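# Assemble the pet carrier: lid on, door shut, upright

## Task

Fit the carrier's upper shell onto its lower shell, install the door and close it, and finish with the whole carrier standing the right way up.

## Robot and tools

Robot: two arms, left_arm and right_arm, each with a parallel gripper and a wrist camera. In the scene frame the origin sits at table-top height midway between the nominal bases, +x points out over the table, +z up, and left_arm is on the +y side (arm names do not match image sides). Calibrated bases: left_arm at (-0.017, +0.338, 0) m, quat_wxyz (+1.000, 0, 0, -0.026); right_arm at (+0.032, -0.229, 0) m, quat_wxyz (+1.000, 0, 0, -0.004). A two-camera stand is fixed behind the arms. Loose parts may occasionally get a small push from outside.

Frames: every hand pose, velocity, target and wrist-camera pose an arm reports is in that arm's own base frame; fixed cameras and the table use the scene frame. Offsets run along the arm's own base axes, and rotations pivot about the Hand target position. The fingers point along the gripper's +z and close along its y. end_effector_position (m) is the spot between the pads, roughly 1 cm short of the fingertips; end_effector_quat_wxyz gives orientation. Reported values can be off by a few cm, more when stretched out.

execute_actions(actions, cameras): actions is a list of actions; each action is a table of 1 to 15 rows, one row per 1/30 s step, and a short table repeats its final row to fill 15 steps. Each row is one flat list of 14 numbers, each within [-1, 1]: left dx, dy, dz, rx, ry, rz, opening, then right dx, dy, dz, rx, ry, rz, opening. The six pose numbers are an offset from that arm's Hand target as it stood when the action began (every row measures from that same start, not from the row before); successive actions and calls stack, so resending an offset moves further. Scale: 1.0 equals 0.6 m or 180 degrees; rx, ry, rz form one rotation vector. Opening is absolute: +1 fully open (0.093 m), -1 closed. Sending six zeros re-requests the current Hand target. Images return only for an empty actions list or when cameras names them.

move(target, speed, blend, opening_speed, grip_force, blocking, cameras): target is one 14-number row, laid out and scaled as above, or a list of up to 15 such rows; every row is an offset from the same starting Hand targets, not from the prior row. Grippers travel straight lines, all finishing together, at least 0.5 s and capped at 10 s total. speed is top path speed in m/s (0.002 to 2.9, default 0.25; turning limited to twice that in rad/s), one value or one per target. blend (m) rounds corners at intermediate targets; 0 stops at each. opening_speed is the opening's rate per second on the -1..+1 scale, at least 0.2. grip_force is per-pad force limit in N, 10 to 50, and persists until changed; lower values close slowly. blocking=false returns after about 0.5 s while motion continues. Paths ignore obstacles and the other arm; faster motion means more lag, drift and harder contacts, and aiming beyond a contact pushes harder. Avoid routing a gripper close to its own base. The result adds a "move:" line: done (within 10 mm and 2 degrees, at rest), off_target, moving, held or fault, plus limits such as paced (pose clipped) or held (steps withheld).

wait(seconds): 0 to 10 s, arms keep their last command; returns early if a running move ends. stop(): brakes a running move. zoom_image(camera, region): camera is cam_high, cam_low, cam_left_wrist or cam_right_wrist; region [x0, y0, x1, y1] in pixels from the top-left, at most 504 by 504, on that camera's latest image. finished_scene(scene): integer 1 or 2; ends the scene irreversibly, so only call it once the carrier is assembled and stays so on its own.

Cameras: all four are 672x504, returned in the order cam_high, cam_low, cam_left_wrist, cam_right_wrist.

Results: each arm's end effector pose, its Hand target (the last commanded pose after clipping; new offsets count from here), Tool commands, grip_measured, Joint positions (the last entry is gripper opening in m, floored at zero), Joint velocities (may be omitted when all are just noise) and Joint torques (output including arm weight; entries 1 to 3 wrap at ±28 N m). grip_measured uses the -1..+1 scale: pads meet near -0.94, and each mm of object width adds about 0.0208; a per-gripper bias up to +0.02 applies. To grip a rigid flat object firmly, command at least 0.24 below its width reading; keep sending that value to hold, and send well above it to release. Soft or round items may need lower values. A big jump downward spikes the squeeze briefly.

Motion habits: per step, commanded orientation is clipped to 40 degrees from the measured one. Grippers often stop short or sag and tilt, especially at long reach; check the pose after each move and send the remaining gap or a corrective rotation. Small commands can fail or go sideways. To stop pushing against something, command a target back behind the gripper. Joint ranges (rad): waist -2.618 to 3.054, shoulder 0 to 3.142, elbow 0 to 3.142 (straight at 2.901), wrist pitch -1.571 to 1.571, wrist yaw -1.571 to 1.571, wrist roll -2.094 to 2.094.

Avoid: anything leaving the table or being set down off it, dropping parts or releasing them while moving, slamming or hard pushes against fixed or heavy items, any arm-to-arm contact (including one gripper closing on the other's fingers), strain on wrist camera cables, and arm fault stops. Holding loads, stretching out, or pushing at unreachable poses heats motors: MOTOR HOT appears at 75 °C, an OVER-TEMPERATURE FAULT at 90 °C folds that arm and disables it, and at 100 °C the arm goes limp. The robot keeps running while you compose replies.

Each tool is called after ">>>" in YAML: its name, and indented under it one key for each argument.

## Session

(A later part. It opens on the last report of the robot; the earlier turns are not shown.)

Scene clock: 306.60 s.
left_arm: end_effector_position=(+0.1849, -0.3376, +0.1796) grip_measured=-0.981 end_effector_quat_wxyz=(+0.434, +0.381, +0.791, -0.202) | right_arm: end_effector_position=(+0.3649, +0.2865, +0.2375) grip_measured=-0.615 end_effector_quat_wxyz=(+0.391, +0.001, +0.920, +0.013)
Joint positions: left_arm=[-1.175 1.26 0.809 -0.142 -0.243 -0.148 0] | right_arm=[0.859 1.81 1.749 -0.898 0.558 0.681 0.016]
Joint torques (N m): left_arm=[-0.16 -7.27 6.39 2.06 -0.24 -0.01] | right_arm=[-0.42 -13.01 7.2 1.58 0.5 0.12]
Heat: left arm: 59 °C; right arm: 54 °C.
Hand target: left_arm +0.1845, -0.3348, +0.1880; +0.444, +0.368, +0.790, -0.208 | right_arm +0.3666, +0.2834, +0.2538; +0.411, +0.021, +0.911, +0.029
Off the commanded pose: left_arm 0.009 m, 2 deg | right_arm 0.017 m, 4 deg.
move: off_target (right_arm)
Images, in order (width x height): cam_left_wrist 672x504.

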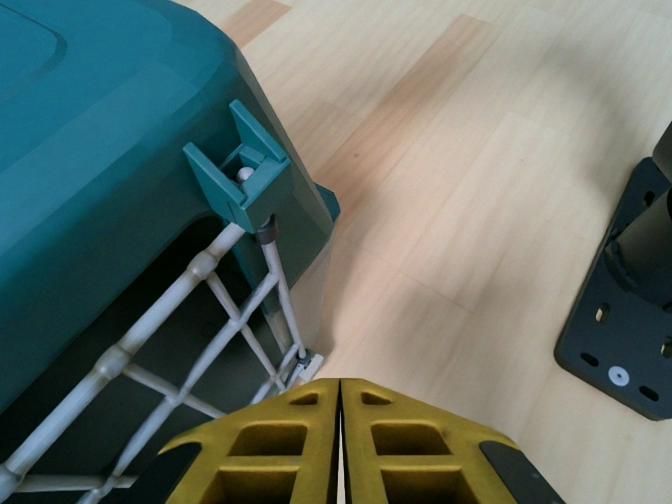

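>>> move:
  target: [-0.10,0.22,0.1,0.08,0.067,0,-1,0,0,-0.012,0,0,0,-1]
  speed: 0.12
  cameras: ["all"]

>>> zoom_image:
  camera: "cam_high"
  region: [250, 150, 470, 300]

>>> zoom_image:
  camera: "cam_low"
  region: [210, 140, 520, 300]

Scene clock: 312.33 s.
left_arm: end_effector_position=(+0.1241, -0.2015, +0.2355) grip_measured=-0.981 end_effector_quat_wxyz=(+0.301, +0.409, +0.852, -0.130) | right_arm: end_effector_position=(+0.3658, +0.2858, +0.2365) grip_measured=-0.615 end_effector_quat_wxyz=(+0.397, +0.005, +0.918, +0.015)
Joint positions: left_arm=[-1.146 0.92 1.101 -1.105 -0.179 -0.191 0] | right_arm=[0.859 1.801 1.725 -0.871 0.566 0.682 0.016]
Joint torques (N m): left_arm=[0.66 -1.89 9.1 1.61 0 0] | right_arm=[-0.4 -12.53 6.22 1.63 0.41 0.12]
Heat: left arm: 58 °C; right arm: 54 °C.
Hand target: left_arm +0.1245, -0.2028, +0.2481; +0.310, +0.397, +0.852, -0.146 | right_arm +0.3666, +0.2834, +0.2467; +0.411, +0.021, +0.911, +0.029
Off the commanded pose: left_arm 0.013 m, 2 deg | right_arm 0.010 m, 3 deg.
move: off_target (left_arm, right_arm)

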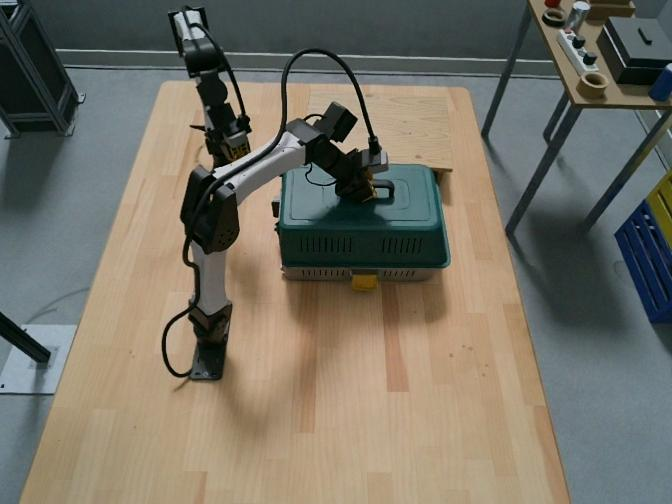

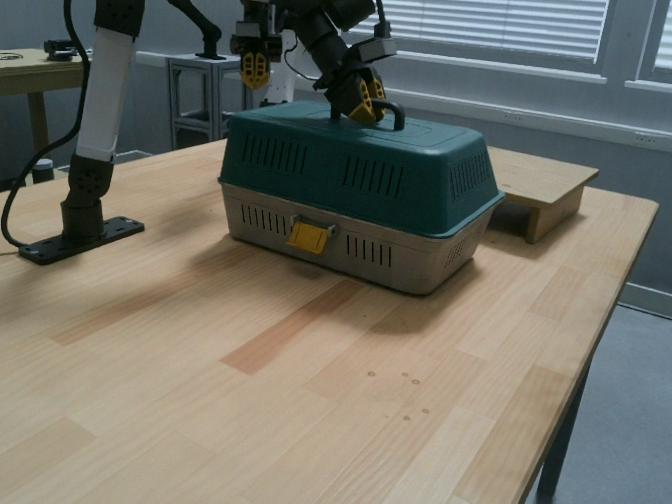

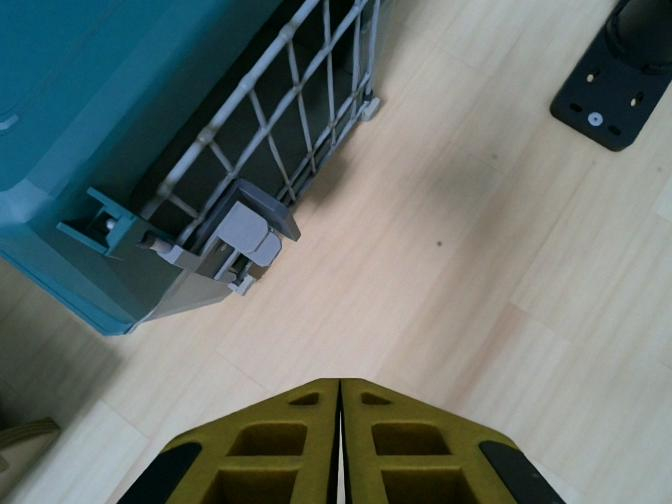

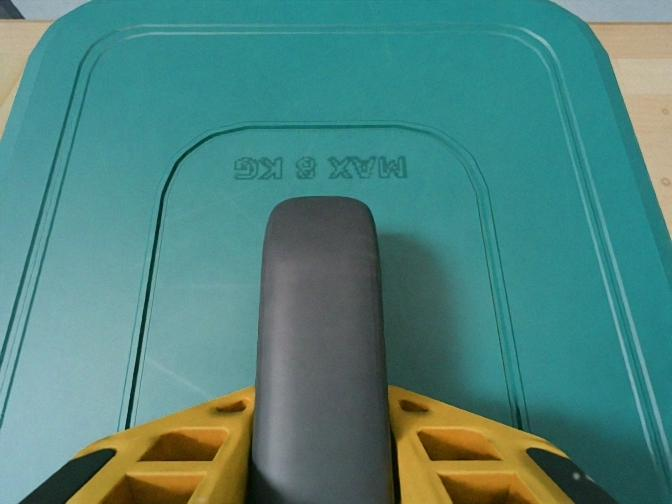

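Scaled by 2.291 from the camera's 672x504 image, which has a finer 960x720 frame.

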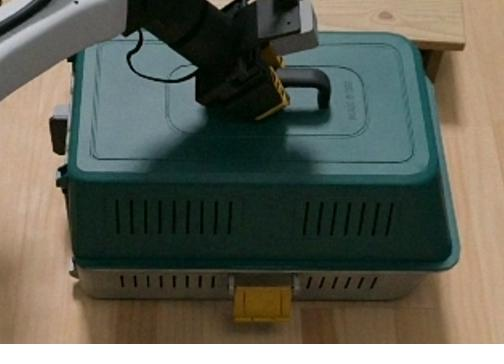

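Scaled by 1.626 from the camera's 672x504 image, which has a finer 960x720 frame.

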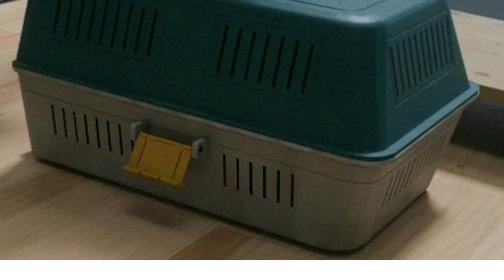

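>>> zoom_image:
  camera: "cam_left_wrist"
  region: [40, 150, 300, 340]

>>> zoom_image:
  camera: "cam_left_wrist"
  region: [200, 0, 420, 220]

Scaled by 1.938 from the camera's 672x504 image, which has a finer 960x720 frame.

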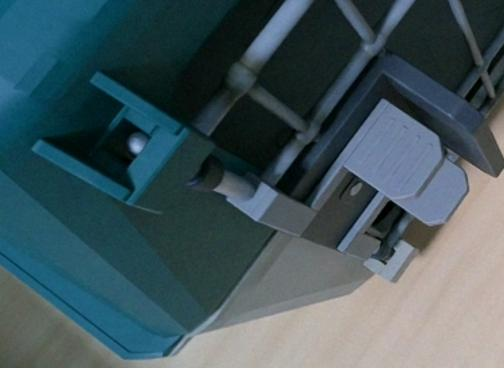

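Scaled by 2.291 from the camera's 672x504 image, which has a finer 960x720 frame.

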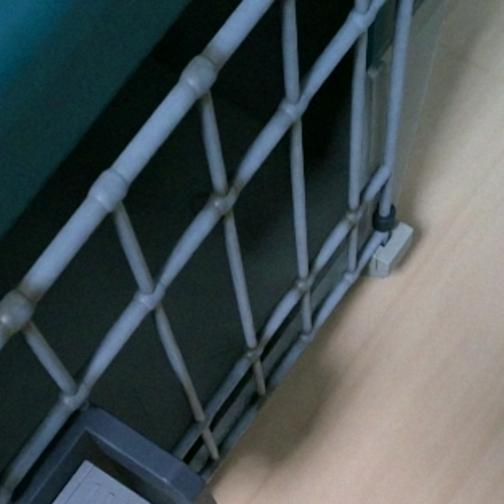

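>>> move:
  target: [0,0,0,0,0,0,-1,0,0.005,-0.018,0,0.01,0,-1]
  speed: 0.04

>>> move:
  target: [0,0,0,0,0,0,-1,0,0,0,0,0,0,0.2]
  opening_speed: 0.5
  cameras: ["cam_high","cam_low","cam_left_wrist","cam_right_wrist"]

>>> zoom_image:
  camera: "cam_low"
  region: [210, 140, 520, 300]

>>> zoom_image:
  camera: "cam_high"
  region: [250, 150, 470, 300]

Scene clock: 323.83 s.
left_arm: end_effector_position=(+0.1241, -0.2013, +0.2354) grip_measured=-0.981 end_effector_quat_wxyz=(+0.301, +0.409, +0.852, -0.129) | right_arm: end_effector_position=(+0.3658, +0.2859, +0.2365) grip_measured=-0.615 end_effector_quat_wxyz=(+0.397, +0.004, +0.918, +0.015)
Joint positions: left_arm=[-1.146 0.92 1.101 -1.106 -0.179 -0.191 0] | right_arm=[0.859 1.801 1.725 -0.871 0.566 0.682 0.016]
Joint torques (N m): left_arm=[0.64 -1.81 8.96 1.58 0.02 0.01] | right_arm=[-0.58 -10.4 6.63 1.53 0.21 0.27]
Heat: left arm: 59 °C; right arm: 51 °C.
Hand target: left_arm +0.1245, -0.2028, +0.2481; +0.310, +0.397, +0.852, -0.145 | right_arm +0.3666, +0.2865, +0.2358; +0.396, +0.022, +0.917, +0.029
Off the commanded pose: left_arm 0.013 m, 3 deg | right_arm 0.001 m, 3 deg.
move: off_target (left_arm, right_arm)

Scene clock: 326.43 s.
left_arm: end_effector_position=(+0.1241, -0.2013, +0.2354) grip_measured=-0.981 end_effector_quat_wxyz=(+0.301, +0.409, +0.852, -0.129) | right_arm: end_effector_position=(+0.3655, +0.2868, +0.2362) grip_measured=+0.197 end_effector_quat_wxyz=(+0.395, +0.013, +0.918, +0.021)
Joint positions: left_arm=[-1.146 0.92 1.101 -1.106 -0.179 -0.191 0] | right_arm=[0.859 1.801 1.725 -0.87 0.56 0.703 0.055]
Joint torques (N m): left_arm=[0.7 -1.77 8.99 1.58 0.02 0] | right_arm=[-0.58 -10.43 6.53 1.53 0.26 0.06]
Heat: left arm: 59 °C; right arm: 50 °C.
Hand target: left_arm +0.1245, -0.2028, +0.2481; +0.310, +0.397, +0.852, -0.145 | right_arm +0.3666, +0.2865, +0.2358; +0.396, +0.022, +0.917, +0.029
Off the commanded pose: left_arm 0.013 m, 3 deg | right_arm 0.001 m, 1 deg.
move: off_target (left_arm)

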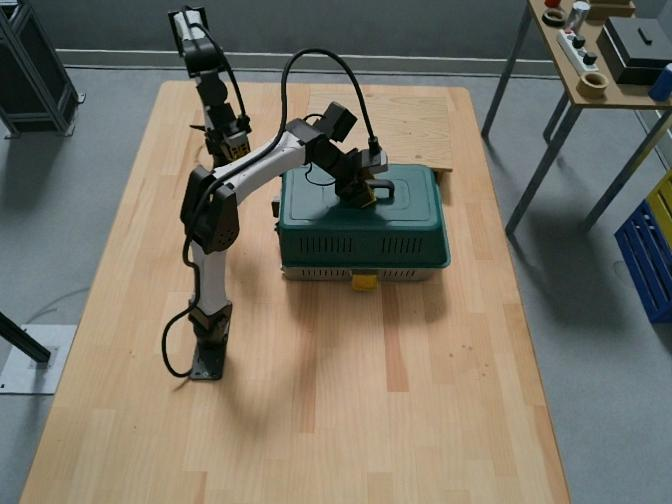

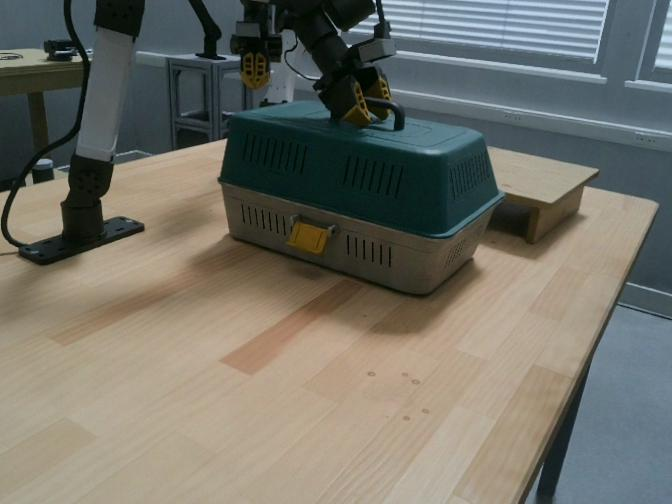

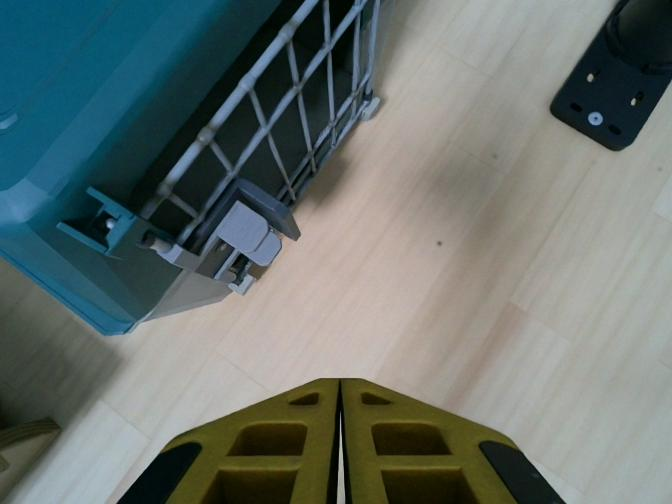

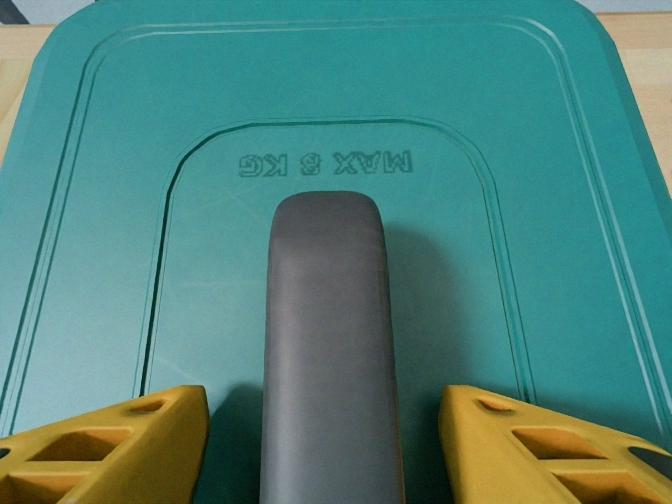

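Scaled by 1.626 from the camera's 672x504 image, which has a finer 960x720 frame.

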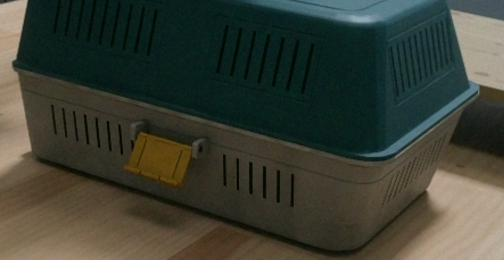

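Scaled by 2.291 from the camera's 672x504 image, which has a finer 960x720 frame.

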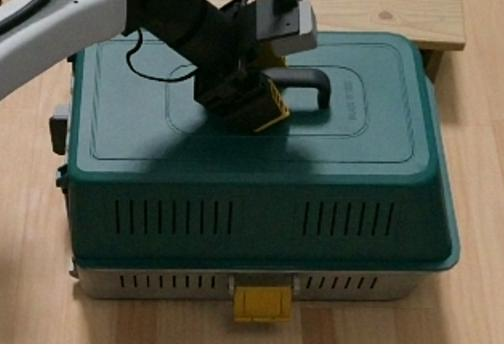

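>>> move:
  target: [0,0,0,0,0,0,-1,-0.03,0,0.12,0,0,0,0.5]
  speed: 0.15

>>> move:
  target: [-0.02,0.05,0.05,0,0,0,-1,-0.05,-0.5,0.05,0,0,0,0.5]
  cameras: ["all"]

>>> zoom_image:
  camera: "cam_low"
  region: [210, 90, 520, 300]

>>> zoom_image:
  camera: "cam_high"
  region: [250, 150, 470, 300]

Scene clock: 331.03 s.
left_arm: end_effector_position=(+0.1241, -0.2013, +0.2354) grip_measured=-0.981 end_effector_quat_wxyz=(+0.301, +0.409, +0.852, -0.129) | right_arm: end_effector_position=(+0.3476, +0.2849, +0.2992) grip_measured=+0.497 end_effector_quat_wxyz=(+0.389, +0.013, +0.921, +0.022)
Joint positions: left_arm=[-1.146 0.92 1.101 -1.106 -0.179 -0.191 0] | right_arm=[0.89 1.846 2.058 -1.185 0.568 0.738 0.069]
Joint torques (N m): left_arm=[0.61 -1.81 8.94 1.61 0 -0.01] | right_arm=[0.06 -9.13 10.02 1.28 0.43 0.07]
Heat: left arm: 59 °C; right arm: 50 °C.
Hand target: left_arm +0.1245, -0.2028, +0.2481; +0.310, +0.397, +0.852, -0.145 | right_arm +0.3486, +0.2864, +0.3079; +0.397, +0.021, +0.917, +0.029
Off the commanded pose: left_arm 0.013 m, 3 deg | right_arm 0.009 m, 2 deg.
move: off_target (left_arm)

Scene clock: 333.23 s.
left_arm: end_effector_position=(+0.1130, -0.1728, +0.2666) grip_measured=-0.981 end_effector_quat_wxyz=(+0.300, +0.403, +0.854, -0.132) | right_arm: end_effector_position=(+0.3195, -0.0136, +0.3345) grip_measured=+0.497 end_effector_quat_wxyz=(+0.393, +0.026, +0.919, +0.027)
Joint positions: left_arm=[-1.13 0.874 1.23 -1.277 -0.17 -0.191 0] | right_arm=[-0.094 1.24 1.582 -1.106 -0.097 0.005 0.069]
Joint torques (N m): left_arm=[0.61 -0.85 8.5 1.58 0.04 0.13] | right_arm=[-0.68 -3.81 7.84 1.67 -0.15 -0.16]
Heat: left arm: 59 °C; right arm: 49 °C.
Hand target: left_arm +0.1125, -0.1728, +0.2780; +0.310, +0.397, +0.852, -0.145 | right_arm +0.3186, -0.0135, +0.3378; +0.396, +0.021, +0.917, +0.029
Off the commanded pose: left_arm 0.012 m, 2 deg | right_arm 0.003 m, 1 deg.
move: off_target (left_arm)

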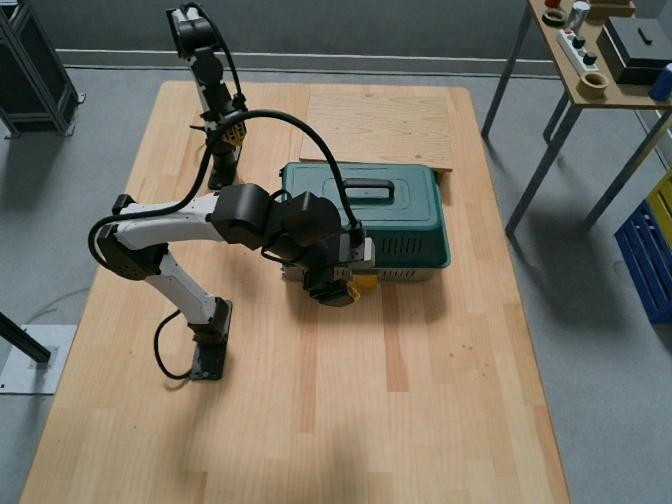

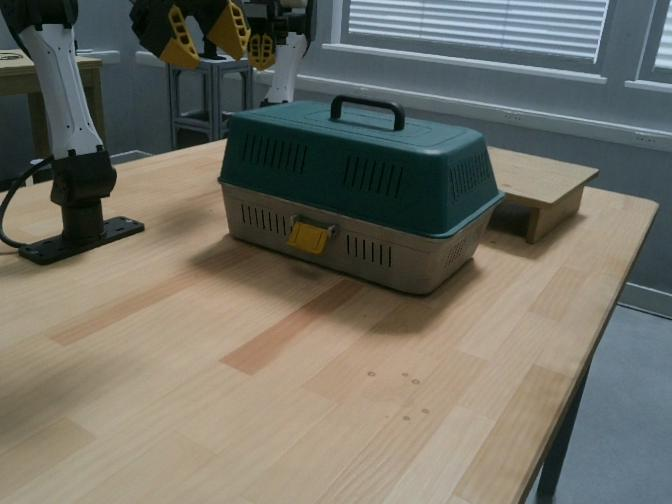

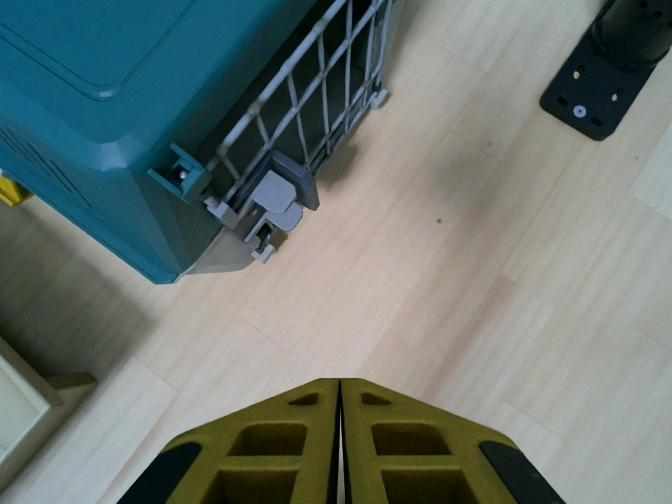

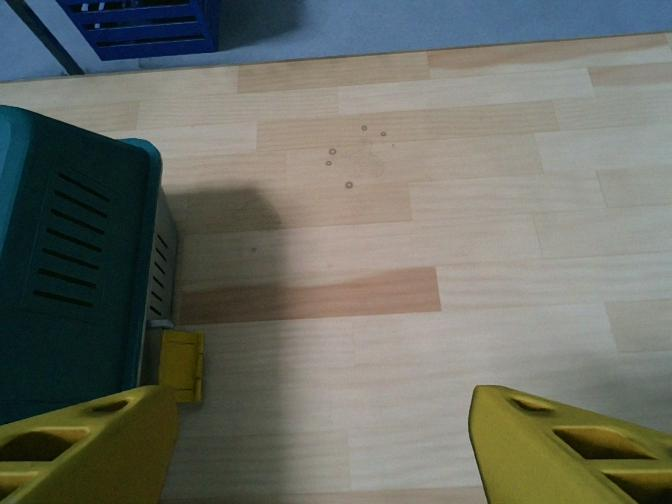

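Scaled by 1.626 from the camera's 672x504 image, which has a finer 960x720 frame.

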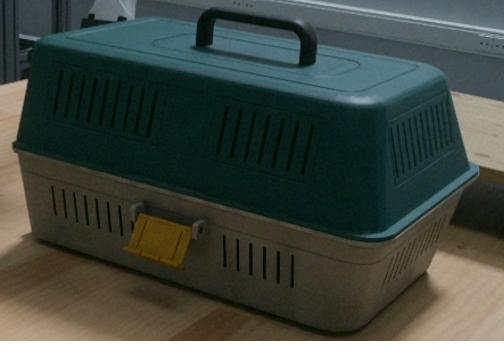

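Scaled by 2.291 from the camera's 672x504 image, which has a finer 960x720 frame.

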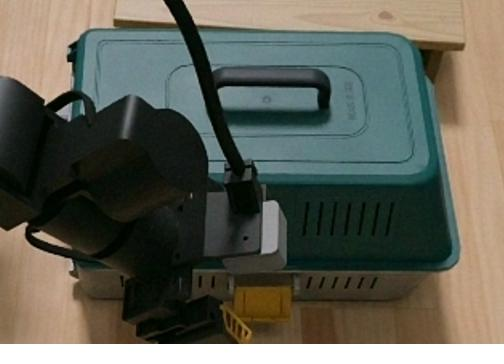

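>>> zoom_image:
  camera: "cam_right_wrist"
  region: [0, 90, 240, 420]

>>> zoom_image:
  camera: "cam_left_wrist"
  region: [130, 70, 400, 300]

Scaled by 1.527 from the camera's 672x504 image, which has a finer 960x720 frame.

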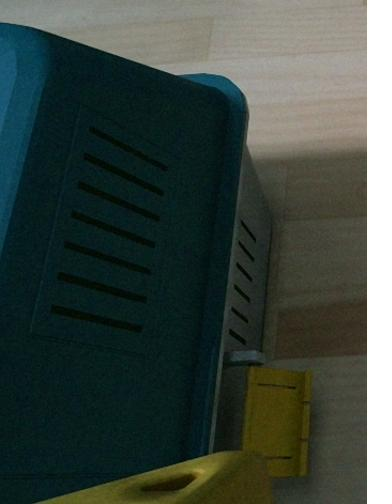

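Scaled by 1.867 from the camera's 672x504 image, which has a finer 960x720 frame.

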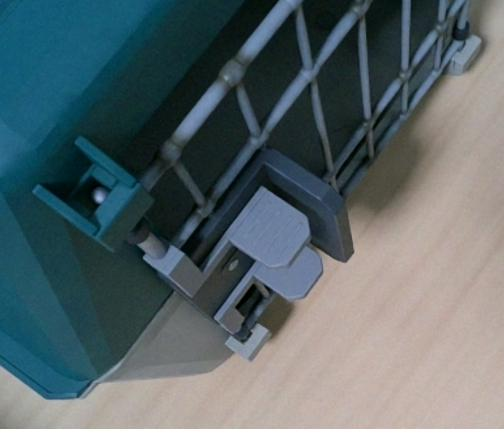

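>>> finished_scene:
  scene: 1

The scene is finished: the task was done.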